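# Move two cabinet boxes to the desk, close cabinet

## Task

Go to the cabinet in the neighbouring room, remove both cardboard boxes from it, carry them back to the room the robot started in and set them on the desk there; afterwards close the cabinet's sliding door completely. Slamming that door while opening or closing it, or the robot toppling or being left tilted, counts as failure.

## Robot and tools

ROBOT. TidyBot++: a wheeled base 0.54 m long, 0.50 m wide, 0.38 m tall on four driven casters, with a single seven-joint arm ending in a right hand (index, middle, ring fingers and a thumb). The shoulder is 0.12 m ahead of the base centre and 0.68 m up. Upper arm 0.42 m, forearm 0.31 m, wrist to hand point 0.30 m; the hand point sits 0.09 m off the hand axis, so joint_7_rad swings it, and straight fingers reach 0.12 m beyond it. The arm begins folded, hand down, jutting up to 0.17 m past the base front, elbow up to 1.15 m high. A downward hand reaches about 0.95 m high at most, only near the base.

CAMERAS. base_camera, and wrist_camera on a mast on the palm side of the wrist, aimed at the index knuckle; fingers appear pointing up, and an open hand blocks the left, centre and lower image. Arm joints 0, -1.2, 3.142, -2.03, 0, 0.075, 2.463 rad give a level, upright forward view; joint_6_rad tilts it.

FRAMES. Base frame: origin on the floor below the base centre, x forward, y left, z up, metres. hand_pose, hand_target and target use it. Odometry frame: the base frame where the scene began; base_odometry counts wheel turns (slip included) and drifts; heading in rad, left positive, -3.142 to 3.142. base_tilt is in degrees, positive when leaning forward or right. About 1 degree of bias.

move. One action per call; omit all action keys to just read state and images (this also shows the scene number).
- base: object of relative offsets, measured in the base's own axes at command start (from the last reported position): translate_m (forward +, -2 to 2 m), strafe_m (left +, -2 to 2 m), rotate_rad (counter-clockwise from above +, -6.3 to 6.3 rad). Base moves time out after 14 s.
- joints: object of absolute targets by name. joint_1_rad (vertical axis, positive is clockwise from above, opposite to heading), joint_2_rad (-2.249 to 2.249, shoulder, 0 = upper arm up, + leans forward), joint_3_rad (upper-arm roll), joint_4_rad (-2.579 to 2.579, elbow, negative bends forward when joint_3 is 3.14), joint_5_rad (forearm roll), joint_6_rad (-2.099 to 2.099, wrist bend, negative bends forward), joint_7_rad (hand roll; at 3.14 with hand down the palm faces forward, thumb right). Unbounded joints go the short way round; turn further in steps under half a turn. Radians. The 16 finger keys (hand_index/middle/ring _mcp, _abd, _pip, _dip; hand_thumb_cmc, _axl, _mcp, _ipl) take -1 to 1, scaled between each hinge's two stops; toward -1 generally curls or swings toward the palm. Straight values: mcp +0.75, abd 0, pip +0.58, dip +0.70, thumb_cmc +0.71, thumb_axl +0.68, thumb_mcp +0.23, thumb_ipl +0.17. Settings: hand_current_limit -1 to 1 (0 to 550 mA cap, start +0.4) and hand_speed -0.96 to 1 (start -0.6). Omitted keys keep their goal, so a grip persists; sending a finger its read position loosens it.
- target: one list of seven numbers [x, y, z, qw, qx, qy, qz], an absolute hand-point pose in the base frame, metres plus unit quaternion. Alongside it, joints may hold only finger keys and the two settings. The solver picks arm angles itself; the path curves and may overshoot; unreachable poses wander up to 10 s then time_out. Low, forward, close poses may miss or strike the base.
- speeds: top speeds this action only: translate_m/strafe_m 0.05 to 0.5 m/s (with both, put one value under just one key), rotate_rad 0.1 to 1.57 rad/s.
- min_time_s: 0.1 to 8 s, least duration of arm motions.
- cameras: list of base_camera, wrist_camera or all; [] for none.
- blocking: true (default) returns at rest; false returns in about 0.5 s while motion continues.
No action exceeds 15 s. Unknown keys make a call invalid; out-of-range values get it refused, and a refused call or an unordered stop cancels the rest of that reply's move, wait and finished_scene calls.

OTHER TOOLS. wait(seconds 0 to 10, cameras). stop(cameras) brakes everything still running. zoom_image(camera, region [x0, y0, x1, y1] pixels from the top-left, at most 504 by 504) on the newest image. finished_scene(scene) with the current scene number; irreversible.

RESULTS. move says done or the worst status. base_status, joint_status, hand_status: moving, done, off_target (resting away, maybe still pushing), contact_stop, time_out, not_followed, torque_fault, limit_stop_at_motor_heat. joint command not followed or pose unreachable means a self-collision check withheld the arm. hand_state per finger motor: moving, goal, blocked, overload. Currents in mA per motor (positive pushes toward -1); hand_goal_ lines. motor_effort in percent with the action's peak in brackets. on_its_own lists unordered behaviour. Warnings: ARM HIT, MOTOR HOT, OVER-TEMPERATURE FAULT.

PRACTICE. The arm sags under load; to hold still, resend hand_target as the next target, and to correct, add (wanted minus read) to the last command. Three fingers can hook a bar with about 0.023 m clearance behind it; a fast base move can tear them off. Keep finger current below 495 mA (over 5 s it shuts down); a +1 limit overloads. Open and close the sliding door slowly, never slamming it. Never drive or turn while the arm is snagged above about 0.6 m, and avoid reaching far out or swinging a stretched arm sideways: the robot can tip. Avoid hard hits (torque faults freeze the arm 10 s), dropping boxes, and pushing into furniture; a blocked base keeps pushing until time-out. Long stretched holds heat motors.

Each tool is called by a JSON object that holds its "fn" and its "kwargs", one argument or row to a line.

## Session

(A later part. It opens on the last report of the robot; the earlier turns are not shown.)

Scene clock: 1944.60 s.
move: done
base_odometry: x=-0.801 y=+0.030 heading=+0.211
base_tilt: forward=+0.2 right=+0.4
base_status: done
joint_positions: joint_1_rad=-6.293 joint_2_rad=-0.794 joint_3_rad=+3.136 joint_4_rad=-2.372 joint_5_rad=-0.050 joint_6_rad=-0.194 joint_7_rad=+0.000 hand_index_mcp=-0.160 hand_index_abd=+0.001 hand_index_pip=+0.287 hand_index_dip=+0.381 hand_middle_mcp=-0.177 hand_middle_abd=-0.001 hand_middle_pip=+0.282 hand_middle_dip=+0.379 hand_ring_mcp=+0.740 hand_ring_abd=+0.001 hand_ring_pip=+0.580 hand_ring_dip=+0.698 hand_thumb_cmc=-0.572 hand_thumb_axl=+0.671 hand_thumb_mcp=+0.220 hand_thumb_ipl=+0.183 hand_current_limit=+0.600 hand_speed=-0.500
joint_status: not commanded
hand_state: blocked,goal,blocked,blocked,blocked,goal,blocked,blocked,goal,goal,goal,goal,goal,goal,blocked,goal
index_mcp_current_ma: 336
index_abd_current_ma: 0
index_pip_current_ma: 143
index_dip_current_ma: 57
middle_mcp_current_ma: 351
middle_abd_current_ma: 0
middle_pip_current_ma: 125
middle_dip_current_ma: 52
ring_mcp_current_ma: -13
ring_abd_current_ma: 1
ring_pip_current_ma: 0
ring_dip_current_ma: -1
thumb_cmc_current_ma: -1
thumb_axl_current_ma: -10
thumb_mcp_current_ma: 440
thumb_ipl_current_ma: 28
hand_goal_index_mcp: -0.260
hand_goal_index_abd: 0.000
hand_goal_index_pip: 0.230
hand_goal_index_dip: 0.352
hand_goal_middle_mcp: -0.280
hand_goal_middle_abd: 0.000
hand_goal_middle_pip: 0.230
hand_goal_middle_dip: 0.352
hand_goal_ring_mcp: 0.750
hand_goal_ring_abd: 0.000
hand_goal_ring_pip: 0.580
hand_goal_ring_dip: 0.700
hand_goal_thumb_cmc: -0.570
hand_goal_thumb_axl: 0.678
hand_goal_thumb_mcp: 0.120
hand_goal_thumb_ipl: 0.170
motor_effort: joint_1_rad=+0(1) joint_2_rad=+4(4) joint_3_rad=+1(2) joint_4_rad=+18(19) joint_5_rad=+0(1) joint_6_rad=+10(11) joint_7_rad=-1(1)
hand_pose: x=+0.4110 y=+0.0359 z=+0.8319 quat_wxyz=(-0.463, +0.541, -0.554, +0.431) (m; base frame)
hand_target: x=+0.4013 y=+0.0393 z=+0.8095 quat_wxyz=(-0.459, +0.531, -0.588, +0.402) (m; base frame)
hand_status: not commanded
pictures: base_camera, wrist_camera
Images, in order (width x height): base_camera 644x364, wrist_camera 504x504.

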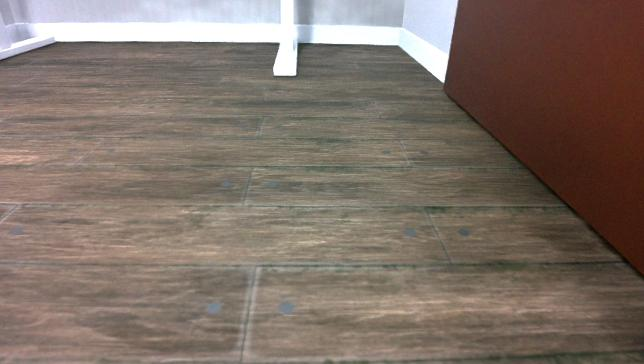

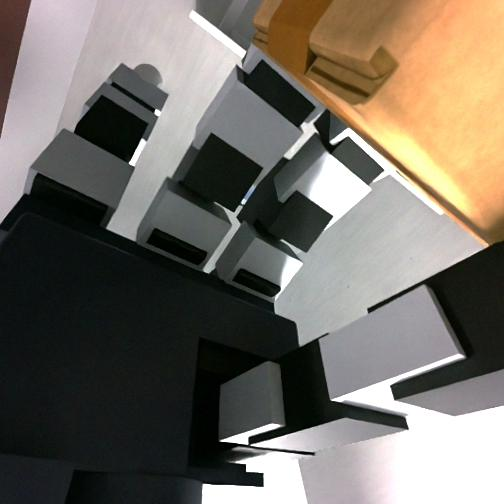

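{"fn": "move", "kwargs": {
  "base": {"strafe_m":0.74,"translate_m":0.5},
  "speeds": {"strafe_m":0.3}
}}

{"fn": "move", "kwargs": {
  "joints": {"joint_2_rad":0.27,"joint_4_rad":-1.20,"joint_6_rad":-0.34},
  "min_time_s": 5,
  "cameras": ["all"]
}}

Scene clock: 1958.90 s.
move: done
base_odometry: x=-0.467 y=+0.858 heading=+0.211
base_tilt: forward=+0.1 right=+0.4
base_status: done
joint_positions: joint_1_rad=-6.293 joint_2_rad=-0.795 joint_3_rad=+3.136 joint_4_rad=-2.372 joint_5_rad=-0.050 joint_6_rad=-0.195 joint_7_rad=+0.000 hand_index_mcp=-0.160 hand_index_abd=+0.001 hand_index_pip=+0.287 hand_index_dip=+0.381 hand_middle_mcp=-0.177 hand_middle_abd=-0.001 hand_middle_pip=+0.282 hand_middle_dip=+0.379 hand_ring_mcp=+0.740 hand_ring_abd=+0.001 hand_ring_pip=+0.580 hand_ring_dip=+0.698 hand_thumb_cmc=-0.572 hand_thumb_axl=+0.671 hand_thumb_mcp=+0.220 hand_thumb_ipl=+0.183 hand_current_limit=+0.600 hand_speed=-0.500
joint_status: not commanded
hand_state: blocked,goal,blocked,blocked,blocked,goal,blocked,blocked,goal,goal,goal,goal,goal,goal,blocked,goal
index_mcp_current_ma: 336
index_abd_current_ma: 0
index_pip_current_ma: 143
index_dip_current_ma: 57
middle_mcp_current_ma: 351
middle_abd_current_ma: 0
middle_pip_current_ma: 125
middle_dip_current_ma: 52
ring_mcp_current_ma: -13
ring_abd_current_ma: 1
ring_pip_current_ma: 0
ring_dip_current_ma: -1
thumb_cmc_current_ma: -1
thumb_axl_current_ma: -10
thumb_mcp_current_ma: 440
thumb_ipl_current_ma: 28
hand_goal_index_mcp: -0.260
hand_goal_index_abd: 0.000
hand_goal_index_pip: 0.230
hand_goal_index_dip: 0.352
hand_goal_middle_mcp: -0.280
hand_goal_middle_abd: 0.000
hand_goal_middle_pip: 0.230
hand_goal_middle_dip: 0.352
hand_goal_ring_mcp: 0.750
hand_goal_ring_abd: 0.000
hand_goal_ring_pip: 0.580
hand_goal_ring_dip: 0.700
hand_goal_thumb_cmc: -0.570
hand_goal_thumb_axl: 0.678
hand_goal_thumb_mcp: 0.120
hand_goal_thumb_ipl: 0.170
motor_effort: joint_1_rad=+0(1) joint_2_rad=+4(5) joint_3_rad=+1(2) joint_4_rad=+18(19) joint_5_rad=+0(1) joint_6_rad=+11(11) joint_7_rad=-1(1)
hand_pose: x=+0.4109 y=+0.0359 z=+0.8319 quat_wxyz=(-0.463, +0.541, -0.554, +0.431) (m; base frame)
hand_target: x=+0.4013 y=+0.0393 z=+0.8095 quat_wxyz=(-0.459, +0.531, -0.588, +0.402) (m; base frame)
hand_status: not commanded
pictures: none

Scene clock: 1964.23 s.
move: done
base_odometry: x=-0.467 y=+0.858 heading=+0.211
base_tilt: forward=+0.2 right=+0.4
base_status: not commanded
joint_positions: joint_1_rad=-6.293 joint_2_rad=+0.247 joint_3_rad=+3.136 joint_4_rad=-1.222 joint_5_rad=-0.050 joint_6_rad=-0.302 joint_7_rad=+0.000 hand_index_mcp=-0.160 hand_index_abd=+0.001 hand_index_pip=+0.287 hand_index_dip=+0.381 hand_middle_mcp=-0.177 hand_middle_abd=-0.001 hand_middle_pip=+0.282 hand_middle_dip=+0.379 hand_ring_mcp=+0.740 hand_ring_abd=+0.001 hand_ring_pip=+0.580 hand_ring_dip=+0.698 hand_thumb_cmc=-0.572 hand_thumb_axl=+0.671 hand_thumb_mcp=+0.220 hand_thumb_ipl=+0.183 hand_current_limit=+0.600 hand_speed=-0.500
joint_status: all done
hand_state: blocked,goal,blocked,blocked,blocked,goal,blocked,blocked,goal,goal,goal,goal,goal,goal,blocked,goal
index_mcp_current_ma: 336
index_abd_current_ma: 0
index_pip_current_ma: 143
index_dip_current_ma: 57
middle_mcp_current_ma: 351
middle_abd_current_ma: 0
middle_pip_current_ma: 125
middle_dip_current_ma: 52
ring_mcp_current_ma: -13
ring_abd_current_ma: 1
ring_pip_current_ma: 0
ring_dip_current_ma: -1
thumb_cmc_current_ma: -1
thumb_axl_current_ma: -10
thumb_mcp_current_ma: 440
thumb_ipl_current_ma: 28
hand_goal_index_mcp: -0.260
hand_goal_index_abd: 0.000
hand_goal_index_pip: 0.230
hand_goal_index_dip: 0.352
hand_goal_middle_mcp: -0.280
hand_goal_middle_abd: 0.000
hand_goal_middle_pip: 0.230
hand_goal_middle_dip: 0.352
hand_goal_ring_mcp: 0.750
hand_goal_ring_abd: 0.000
hand_goal_ring_pip: 0.580
hand_goal_ring_dip: 0.700
hand_goal_thumb_cmc: -0.570
hand_goal_thumb_axl: 0.678
hand_goal_thumb_mcp: 0.120
hand_goal_thumb_ipl: 0.170
motor_effort: joint_1_rad=+0(1) joint_2_rad=-26(28) joint_3_rad=+0(2) joint_4_rad=+18(20) joint_5_rad=-1(1) joint_6_rad=+10(11) joint_7_rad=-1(1)
hand_pose: x=+0.8124 y=+0.0431 z=+0.9798 quat_wxyz=(-0.466, +0.542, -0.553, +0.429) (m; base frame)
hand_target: x=+0.8167 y=+0.0428 z=+0.9684 quat_wxyz=(-0.468, +0.528, -0.583, +0.404) (m; base frame)
hand_status: not commanded
pictures: base_camera, wrist_camera
Images, in order (width x height): base_camera 644x364, wrist_camera 504x504.

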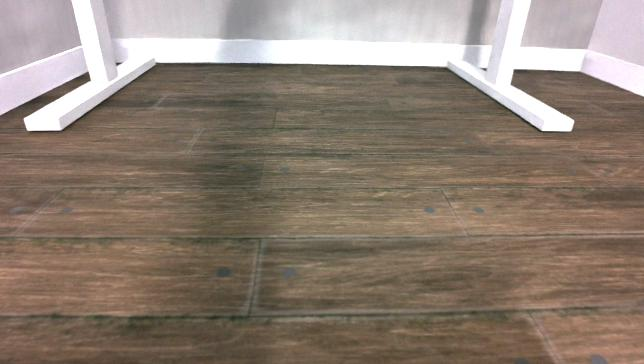

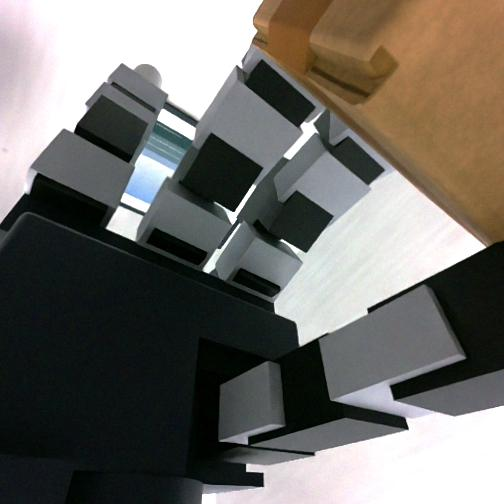

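{"fn": "move", "kwargs": {
  "base": {"strafe_m":0.06,"translate_m":0.40},
  "speeds": {"translate_m":0.15},
  "cameras": ["all"]
}}

Scene clock: 1974.27 s.
move: done
base_odometry: x=-0.088 y=+1.001 heading=+0.211
base_tilt: forward=+0.2 right=+0.4
base_status: done
joint_positions: joint_1_rad=-6.293 joint_2_rad=+0.254 joint_3_rad=+3.136 joint_4_rad=-1.221 joint_5_rad=-0.050 joint_6_rad=-0.304 joint_7_rad=+0.000 hand_index_mcp=-0.160 hand_index_abd=+0.001 hand_index_pip=+0.287 hand_index_dip=+0.381 hand_middle_mcp=-0.177 hand_middle_abd=-0.001 hand_middle_pip=+0.282 hand_middle_dip=+0.379 hand_ring_mcp=+0.740 hand_ring_abd=+0.001 hand_ring_pip=+0.580 hand_ring_dip=+0.698 hand_thumb_cmc=-0.572 hand_thumb_axl=+0.671 hand_thumb_mcp=+0.220 hand_thumb_ipl=+0.183 hand_current_limit=+0.600 hand_speed=-0.500
joint_status: not commanded
hand_state: blocked,goal,blocked,blocked,blocked,goal,blocked,blocked,goal,goal,goal,goal,goal,goal,blocked,goal
index_mcp_current_ma: 336
index_abd_current_ma: 0
index_pip_current_ma: 143
index_dip_current_ma: 57
middle_mcp_current_ma: 351
middle_abd_current_ma: 0
middle_pip_current_ma: 125
middle_dip_current_ma: 52
ring_mcp_current_ma: -13
ring_abd_current_ma: 1
ring_pip_current_ma: 0
ring_dip_current_ma: -1
thumb_cmc_current_ma: -1
thumb_axl_current_ma: -10
thumb_mcp_current_ma: 440
thumb_ipl_current_ma: 28
hand_goal_index_mcp: -0.260
hand_goal_index_abd: 0.000
hand_goal_index_pip: 0.230
hand_goal_index_dip: 0.352
hand_goal_middle_mcp: -0.280
hand_goal_middle_abd: 0.000
hand_goal_middle_pip: 0.230
hand_goal_middle_dip: 0.352
hand_goal_ring_mcp: 0.750
hand_goal_ring_abd: 0.000
hand_goal_ring_pip: 0.580
hand_goal_ring_dip: 0.700
hand_goal_thumb_cmc: -0.570
hand_goal_thumb_axl: 0.678
hand_goal_thumb_mcp: 0.120
hand_goal_thumb_ipl: 0.170
motor_effort: joint_1_rad=+0(1) joint_2_rad=-26(28) joint_3_rad=+0(1) joint_4_rad=+18(19) joint_5_rad=+0(1) joint_6_rad=+10(11) joint_7_rad=-1(1)
hand_pose: x=+0.8141 y=+0.0430 z=+0.9751 quat_wxyz=(-0.464, +0.543, -0.555, +0.427) (m; base frame)
hand_target: x=+0.8167 y=+0.0428 z=+0.9684 quat_wxyz=(-0.468, +0.528, -0.583, +0.404) (m; base frame)
hand_status: not commanded
pictures: base_camera, wrist_camera
Images, in order (width x height): base_camera 644x364, wrist_camera 504x504.

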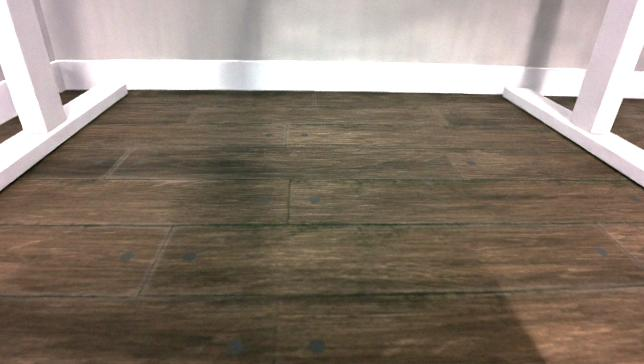

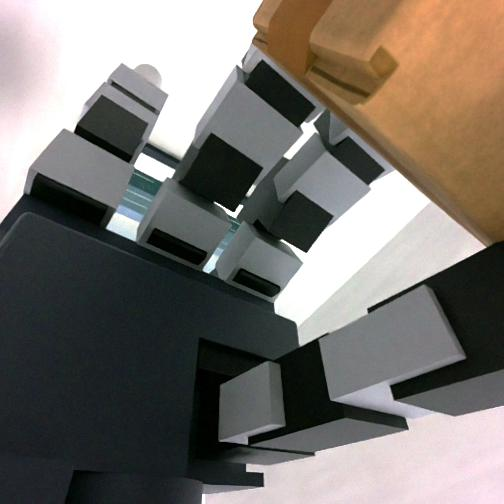

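{"fn": "move", "kwargs": {
  "base": {"translate_m":0.17},
  "speeds": {"translate_m":0.1}
}}

{"fn": "move", "kwargs": {
  "joints": {"joint_2_rad":0.28,"joint_4_rad":-1.40,"joint_6_rad":-0.13},
  "min_time_s": 3,
  "cameras": ["all"]
}}

Scene clock: 1980.77 s.
move: done
base_odometry: x=+0.078 y=+1.037 heading=+0.211
base_tilt: forward=+0.2 right=+0.4
base_status: done
joint_positions: joint_1_rad=-6.293 joint_2_rad=+0.257 joint_3_rad=+3.136 joint_4_rad=-1.221 joint_5_rad=-0.050 joint_6_rad=-0.305 joint_7_rad=+0.000 hand_index_mcp=-0.160 hand_index_abd=+0.001 hand_index_pip=+0.287 hand_index_dip=+0.381 hand_middle_mcp=-0.177 hand_middle_abd=-0.001 hand_middle_pip=+0.282 hand_middle_dip=+0.379 hand_ring_mcp=+0.740 hand_ring_abd=+0.001 hand_ring_pip=+0.580 hand_ring_dip=+0.698 hand_thumb_cmc=-0.572 hand_thumb_axl=+0.671 hand_thumb_mcp=+0.220 hand_thumb_ipl=+0.183 hand_current_limit=+0.600 hand_speed=-0.500
joint_status: not commanded
hand_state: blocked,goal,blocked,blocked,blocked,goal,blocked,blocked,goal,goal,goal,goal,goal,goal,blocked,goal
index_mcp_current_ma: 336
index_abd_current_ma: 0
index_pip_current_ma: 143
index_dip_current_ma: 57
middle_mcp_current_ma: 351
middle_abd_current_ma: 0
middle_pip_current_ma: 125
middle_dip_current_ma: 52
ring_mcp_current_ma: -14
ring_abd_current_ma: 1
ring_pip_current_ma: 0
ring_dip_current_ma: -1
thumb_cmc_current_ma: -1
thumb_axl_current_ma: -10
thumb_mcp_current_ma: 440
thumb_ipl_current_ma: 28
hand_goal_index_mcp: -0.260
hand_goal_index_abd: 0.000
hand_goal_index_pip: 0.230
hand_goal_index_dip: 0.352
hand_goal_middle_mcp: -0.280
hand_goal_middle_abd: 0.000
hand_goal_middle_pip: 0.230
hand_goal_middle_dip: 0.352
hand_goal_ring_mcp: 0.750
hand_goal_ring_abd: 0.000
hand_goal_ring_pip: 0.580
hand_goal_ring_dip: 0.700
hand_goal_thumb_cmc: -0.570
hand_goal_thumb_axl: 0.678
hand_goal_thumb_mcp: 0.120
hand_goal_thumb_ipl: 0.170
motor_effort: joint_1_rad=+0(1) joint_2_rad=-27(29) joint_3_rad=-1(1) joint_4_rad=+18(19) joint_5_rad=-1(1) joint_6_rad=+10(11) joint_7_rad=-1(1)
hand_pose: x=+0.8150 y=+0.0430 z=+0.9730 quat_wxyz=(-0.463, +0.544, -0.556, +0.426) (m; base frame)
hand_target: x=+0.8167 y=+0.0428 z=+0.9684 quat_wxyz=(-0.468, +0.528, -0.583, +0.404) (m; base frame)
hand_status: not commanded
pictures: none

Scene clock: 1984.07 s.
move: done
base_odometry: x=+0.078 y=+1.037 heading=+0.211
base_tilt: forward=+0.2 right=+0.5
base_status: not commanded
joint_positions: joint_1_rad=-6.293 joint_2_rad=+0.257 joint_3_rad=+3.136 joint_4_rad=-1.372 joint_5_rad=-0.050 joint_6_rad=-0.181 joint_7_rad=+0.000 hand_index_mcp=-0.160 hand_index_abd=+0.001 hand_index_pip=+0.287 hand_index_dip=+0.381 hand_middle_mcp=-0.177 hand_middle_abd=-0.001 hand_middle_pip=+0.282 hand_middle_dip=+0.379 hand_ring_mcp=+0.740 hand_ring_abd=+0.001 hand_ring_pip=+0.580 hand_ring_dip=+0.698 hand_thumb_cmc=-0.572 hand_thumb_axl=+0.671 hand_thumb_mcp=+0.220 hand_thumb_ipl=+0.183 hand_current_limit=+0.600 hand_speed=-0.500
joint_status: all done
hand_state: blocked,goal,blocked,blocked,blocked,goal,blocked,blocked,goal,goal,goal,goal,goal,goal,blocked,goal
index_mcp_current_ma: 336
index_abd_current_ma: 0
index_pip_current_ma: 143
index_dip_current_ma: 57
middle_mcp_current_ma: 351
middle_abd_current_ma: 0
middle_pip_current_ma: 125
middle_dip_current_ma: 52
ring_mcp_current_ma: -14
ring_abd_current_ma: 1
ring_pip_current_ma: 0
ring_dip_current_ma: -1
thumb_cmc_current_ma: -1
thumb_axl_current_ma: -10
thumb_mcp_current_ma: 440
thumb_ipl_current_ma: 28
hand_goal_index_mcp: -0.260
hand_goal_index_abd: 0.000
hand_goal_index_pip: 0.230
hand_goal_index_dip: 0.352
hand_goal_middle_mcp: -0.280
hand_goal_middle_abd: 0.000
hand_goal_middle_pip: 0.230
hand_goal_middle_dip: 0.352
hand_goal_ring_mcp: 0.750
hand_goal_ring_abd: 0.000
hand_goal_ring_pip: 0.580
hand_goal_ring_dip: 0.700
hand_goal_thumb_cmc: -0.570
hand_goal_thumb_axl: 0.678
hand_goal_thumb_mcp: 0.120
hand_goal_thumb_ipl: 0.170
motor_effort: joint_1_rad=+0(1) joint_2_rad=-26(27) joint_3_rad=+0(1) joint_4_rad=+18(20) joint_5_rad=-1(1) joint_6_rad=+9(11) joint_7_rad=-1(1)
hand_pose: x=+0.8119 y=+0.0414 z=+0.9180 quat_wxyz=(-0.454, +0.548, -0.564, +0.419) (m; base frame)
hand_target: x=+0.8208 y=+0.0400 z=+0.9013 quat_wxyz=(-0.466, +0.525, -0.586, +0.406) (m; base frame)
hand_status: not commanded
pictures: base_camera, wrist_camera
Images, in order (width x height): base_camera 644x364, wrist_camera 504x504.

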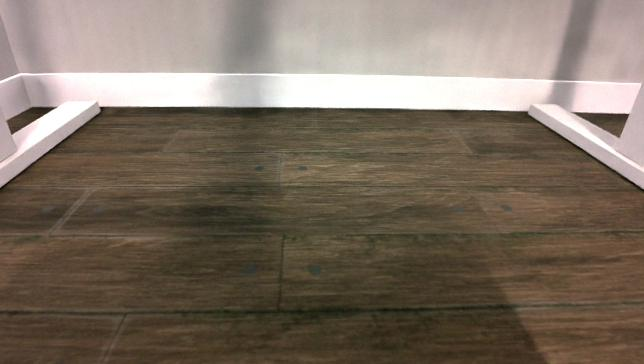

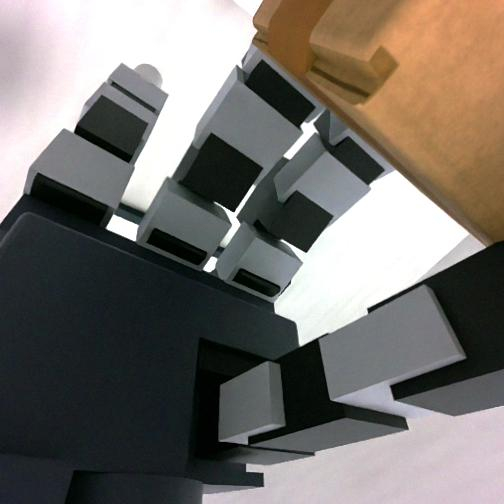

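{"fn": "move", "kwargs": {
  "joints": {"joint_2_rad":0.282,"joint_4_rad":-1.45,"joint_6_rad":-0.08},
  "min_time_s": 2
}}

{"fn": "move", "kwargs": {
  "joints": {"joint_2_rad":0.284,"joint_4_rad":-1.49,"joint_6_rad":-0.045},
  "min_time_s": 2,
  "cameras": ["all"]
}}

Scene clock: 1989.87 s.
move: done
base_odometry: x=+0.078 y=+1.037 heading=+0.211
base_tilt: forward=+0.1 right=+0.5
base_status: not commanded
joint_positions: joint_1_rad=-6.293 joint_2_rad=+0.257 joint_3_rad=+3.136 joint_4_rad=-1.413 joint_5_rad=-0.050 joint_6_rad=-0.124 joint_7_rad=+0.000 hand_index_mcp=-0.160 hand_index_abd=-0.001 hand_index_pip=+0.287 hand_index_dip=+0.382 hand_middle_mcp=-0.177 hand_middle_abd=-0.002 hand_middle_pip=+0.282 hand_middle_dip=+0.380 hand_ring_mcp=+0.740 hand_ring_abd=+0.001 hand_ring_pip=+0.580 hand_ring_dip=+0.698 hand_thumb_cmc=-0.566 hand_thumb_axl=+0.671 hand_thumb_mcp=+0.217 hand_thumb_ipl=+0.183 hand_current_limit=+0.600 hand_speed=-0.500
joint_status: all done
hand_state: blocked,goal,blocked,blocked,blocked,goal,blocked,blocked,goal,goal,goal,goal,goal,goal,blocked,goal
index_mcp_current_ma: 336
index_abd_current_ma: 0
index_pip_current_ma: 144
index_dip_current_ma: 59
middle_mcp_current_ma: 351
middle_abd_current_ma: -1
middle_pip_current_ma: 125
middle_dip_current_ma: 52
ring_mcp_current_ma: -14
ring_abd_current_ma: 1
ring_pip_current_ma: 0
ring_dip_current_ma: -1
thumb_cmc_current_ma: 3
thumb_axl_current_ma: -11
thumb_mcp_current_ma: 426
thumb_ipl_current_ma: 29
hand_goal_index_mcp: -0.260
hand_goal_index_abd: 0.000
hand_goal_index_pip: 0.230
hand_goal_index_dip: 0.352
hand_goal_middle_mcp: -0.280
hand_goal_middle_abd: 0.000
hand_goal_middle_pip: 0.230
hand_goal_middle_dip: 0.352
hand_goal_ring_mcp: 0.750
hand_goal_ring_abd: 0.000
hand_goal_ring_pip: 0.580
hand_goal_ring_dip: 0.700
hand_goal_thumb_cmc: -0.570
hand_goal_thumb_axl: 0.678
hand_goal_thumb_mcp: 0.120
hand_goal_thumb_ipl: 0.170
motor_effort: joint_1_rad=+0(1) joint_2_rad=-24(27) joint_3_rad=+0(1) joint_4_rad=+17(20) joint_5_rad=+0(0) joint_6_rad=+9(11) joint_7_rad=-1(1)
hand_pose: x=+0.8133 y=+0.0406 z=+0.9091 quat_wxyz=(-0.457, +0.544, -0.561, +0.424) (m; base frame)
hand_target: x=+0.8192 y=+0.0393 z=+0.8843 quat_wxyz=(-0.464, +0.525, -0.587, +0.406) (m; base frame)
hand_status: not commanded
pictures: none

Scene clock: 1992.17 s.
move: done
base_odometry: x=+0.078 y=+1.037 heading=+0.211
base_tilt: forward=+0.1 right=+0.4
base_status: not commanded
joint_positions: joint_1_rad=-6.293 joint_2_rad=+0.257 joint_3_rad=+3.136 joint_4_rad=-1.437 joint_5_rad=-0.050 joint_6_rad=-0.074 joint_7_rad=-0.001 hand_index_mcp=-0.161 hand_index_abd=-0.001 hand_index_pip=+0.287 hand_index_dip=+0.382 hand_middle_mcp=-0.177 hand_middle_abd=-0.002 hand_middle_pip=+0.282 hand_middle_dip=+0.380 hand_ring_mcp=+0.740 hand_ring_abd=+0.001 hand_ring_pip=+0.580 hand_ring_dip=+0.698 hand_thumb_cmc=-0.564 hand_thumb_axl=+0.669 hand_thumb_mcp=+0.217 hand_thumb_ipl=+0.186 hand_current_limit=+0.600 hand_speed=-0.500
joint_status: all done
hand_state: blocked,goal,blocked,blocked,blocked,goal,blocked,blocked,goal,goal,goal,goal,goal,goal,blocked,goal
index_mcp_current_ma: 332
index_abd_current_ma: 0
index_pip_current_ma: 144
index_dip_current_ma: 59
middle_mcp_current_ma: 350
middle_abd_current_ma: -1
middle_pip_current_ma: 125
middle_dip_current_ma: 52
ring_mcp_current_ma: -14
ring_abd_current_ma: 1
ring_pip_current_ma: 0
ring_dip_current_ma: -1
thumb_cmc_current_ma: 6
thumb_axl_current_ma: -14
thumb_mcp_current_ma: 426
thumb_ipl_current_ma: 38
hand_goal_index_mcp: -0.260
hand_goal_index_abd: 0.000
hand_goal_index_pip: 0.230
hand_goal_index_dip: 0.352
hand_goal_middle_mcp: -0.280
hand_goal_middle_abd: 0.000
hand_goal_middle_pip: 0.230
hand_goal_middle_dip: 0.352
hand_goal_ring_mcp: 0.750
hand_goal_ring_abd: 0.000
hand_goal_ring_pip: 0.580
hand_goal_ring_dip: 0.700
hand_goal_thumb_cmc: -0.570
hand_goal_thumb_axl: 0.678
hand_goal_thumb_mcp: 0.120
hand_goal_thumb_ipl: 0.170
motor_effort: joint_1_rad=+1(1) joint_2_rad=-19(24) joint_3_rad=+1(2) joint_4_rad=+14(18) joint_5_rad=+0(1) joint_6_rad=+7(9) joint_7_rad=+0(1)
hand_pose: x=+0.8164 y=+0.0400 z=+0.9090 quat_wxyz=(-0.464, +0.537, -0.556, +0.432) (m; base frame)
hand_target: x=+0.8166 y=+0.0388 z=+0.8692 quat_wxyz=(-0.462, +0.526, -0.589, +0.405) (m; base frame)
hand_status: not commanded
pictures: base_camera, wrist_camera
Images, in order (width x height): base_camera 644x364, wrist_camera 504x504.

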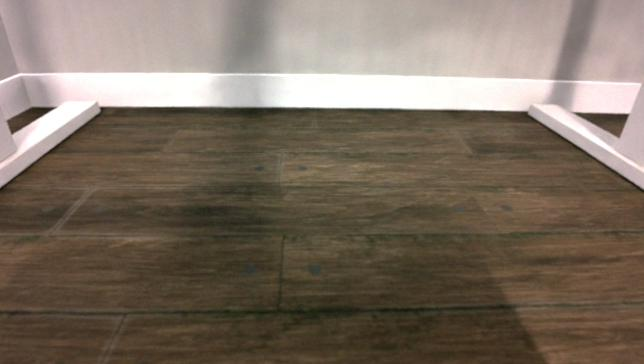

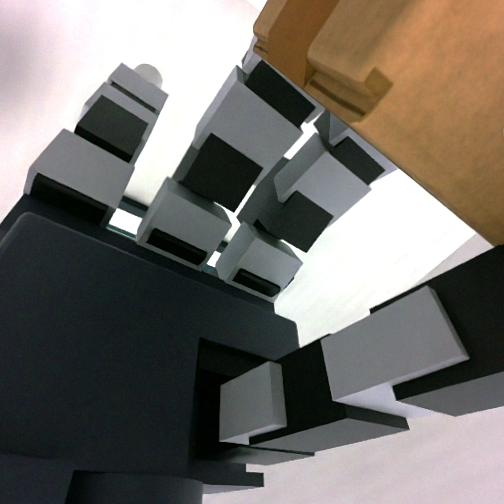

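{"fn": "move", "kwargs": {
  "joints": {"joint_2_rad":0.285,"joint_4_rad":-1.515,"joint_6_rad":-0.035},
  "min_time_s": 2,
  "cameras": ["wrist_camera"]
}}

{"fn": "move", "kwargs": {
  "joints": {"joint_2_rad":0.272,"joint_4_rad":-1.470,"joint_6_rad":-0.02},
  "min_time_s": 1.5
}}

{"fn": "move", "kwargs": {
  "joints": {"hand_index_mcp":0.05,"hand_middle_mcp":0.05,"hand_thumb_mcp":0.32},
  "cameras": ["wrist_camera"]
}}

Scene clock: 1998.67 s.
move: off_target
base_odometry: x=+0.078 y=+1.037 heading=+0.211
base_tilt: forward=+0.2 right=+0.4
base_status: not commanded
joint_positions: joint_1_rad=-6.293 joint_2_rad=+0.255 joint_3_rad=+3.136 joint_4_rad=-1.453 joint_5_rad=-0.050 joint_6_rad=-0.048 joint_7_rad=-0.003 hand_index_mcp=-0.165 hand_index_abd=-0.001 hand_index_pip=+0.287 hand_index_dip=+0.382 hand_middle_mcp=-0.180 hand_middle_abd=-0.002 hand_middle_pip=+0.282 hand_middle_dip=+0.375 hand_ring_mcp=+0.740 hand_ring_abd=+0.001 hand_ring_pip=+0.580 hand_ring_dip=+0.698 hand_thumb_cmc=-0.565 hand_thumb_axl=+0.669 hand_thumb_mcp=+0.190 hand_thumb_ipl=+0.186 hand_current_limit=+0.600 hand_speed=-0.500
joint_status: joint_4_rad off_target (ended at -1.453, target -1.515); the others done
hand_state: blocked,goal,blocked,blocked,blocked,goal,blocked,blocked,goal,goal,goal,goal,goal,goal,blocked,goal
index_mcp_current_ma: 313
index_abd_current_ma: 0
index_pip_current_ma: 144
index_dip_current_ma: 58
middle_mcp_current_ma: 339
middle_abd_current_ma: -1
middle_pip_current_ma: 125
middle_dip_current_ma: 40
ring_mcp_current_ma: -14
ring_abd_current_ma: 1
ring_pip_current_ma: 0
ring_dip_current_ma: -1
thumb_cmc_current_ma: 5
thumb_axl_current_ma: -14
thumb_mcp_current_ma: 269
thumb_ipl_current_ma: 37
hand_goal_index_mcp: -0.260
hand_goal_index_abd: 0.000
hand_goal_index_pip: 0.230
hand_goal_index_dip: 0.352
hand_goal_middle_mcp: -0.280
hand_goal_middle_abd: 0.000
hand_goal_middle_pip: 0.230
hand_goal_middle_dip: 0.352
hand_goal_ring_mcp: 0.750
hand_goal_ring_abd: 0.000
hand_goal_ring_pip: 0.580
hand_goal_ring_dip: 0.700
hand_goal_thumb_cmc: -0.570
hand_goal_thumb_axl: 0.678
hand_goal_thumb_mcp: 0.120
hand_goal_thumb_ipl: 0.170
on_its_own: hand_thumb_mcp moved -0.027 toward your old target +0.120
motor_effort: joint_1_rad=+1(1) joint_2_rad=-18(23) joint_3_rad=+1(2) joint_4_rad=+13(15) joint_5_rad=+1(1) joint_6_rad=+5(7) joint_7_rad=+0(1)
hand_pose: x=+0.8168 y=+0.0398 z=+0.9085 quat_wxyz=(-0.468, +0.534, -0.554, +0.435) (m; base frame)
hand_target: x=+0.8128 y=+0.0387 z=+0.8567 quat_wxyz=(-0.457, +0.529, -0.592, +0.401) (m; base frame)
hand_status: not commanded
pictures: wrist_camera
Images, in order (width x height): wrist_camera 504x504.

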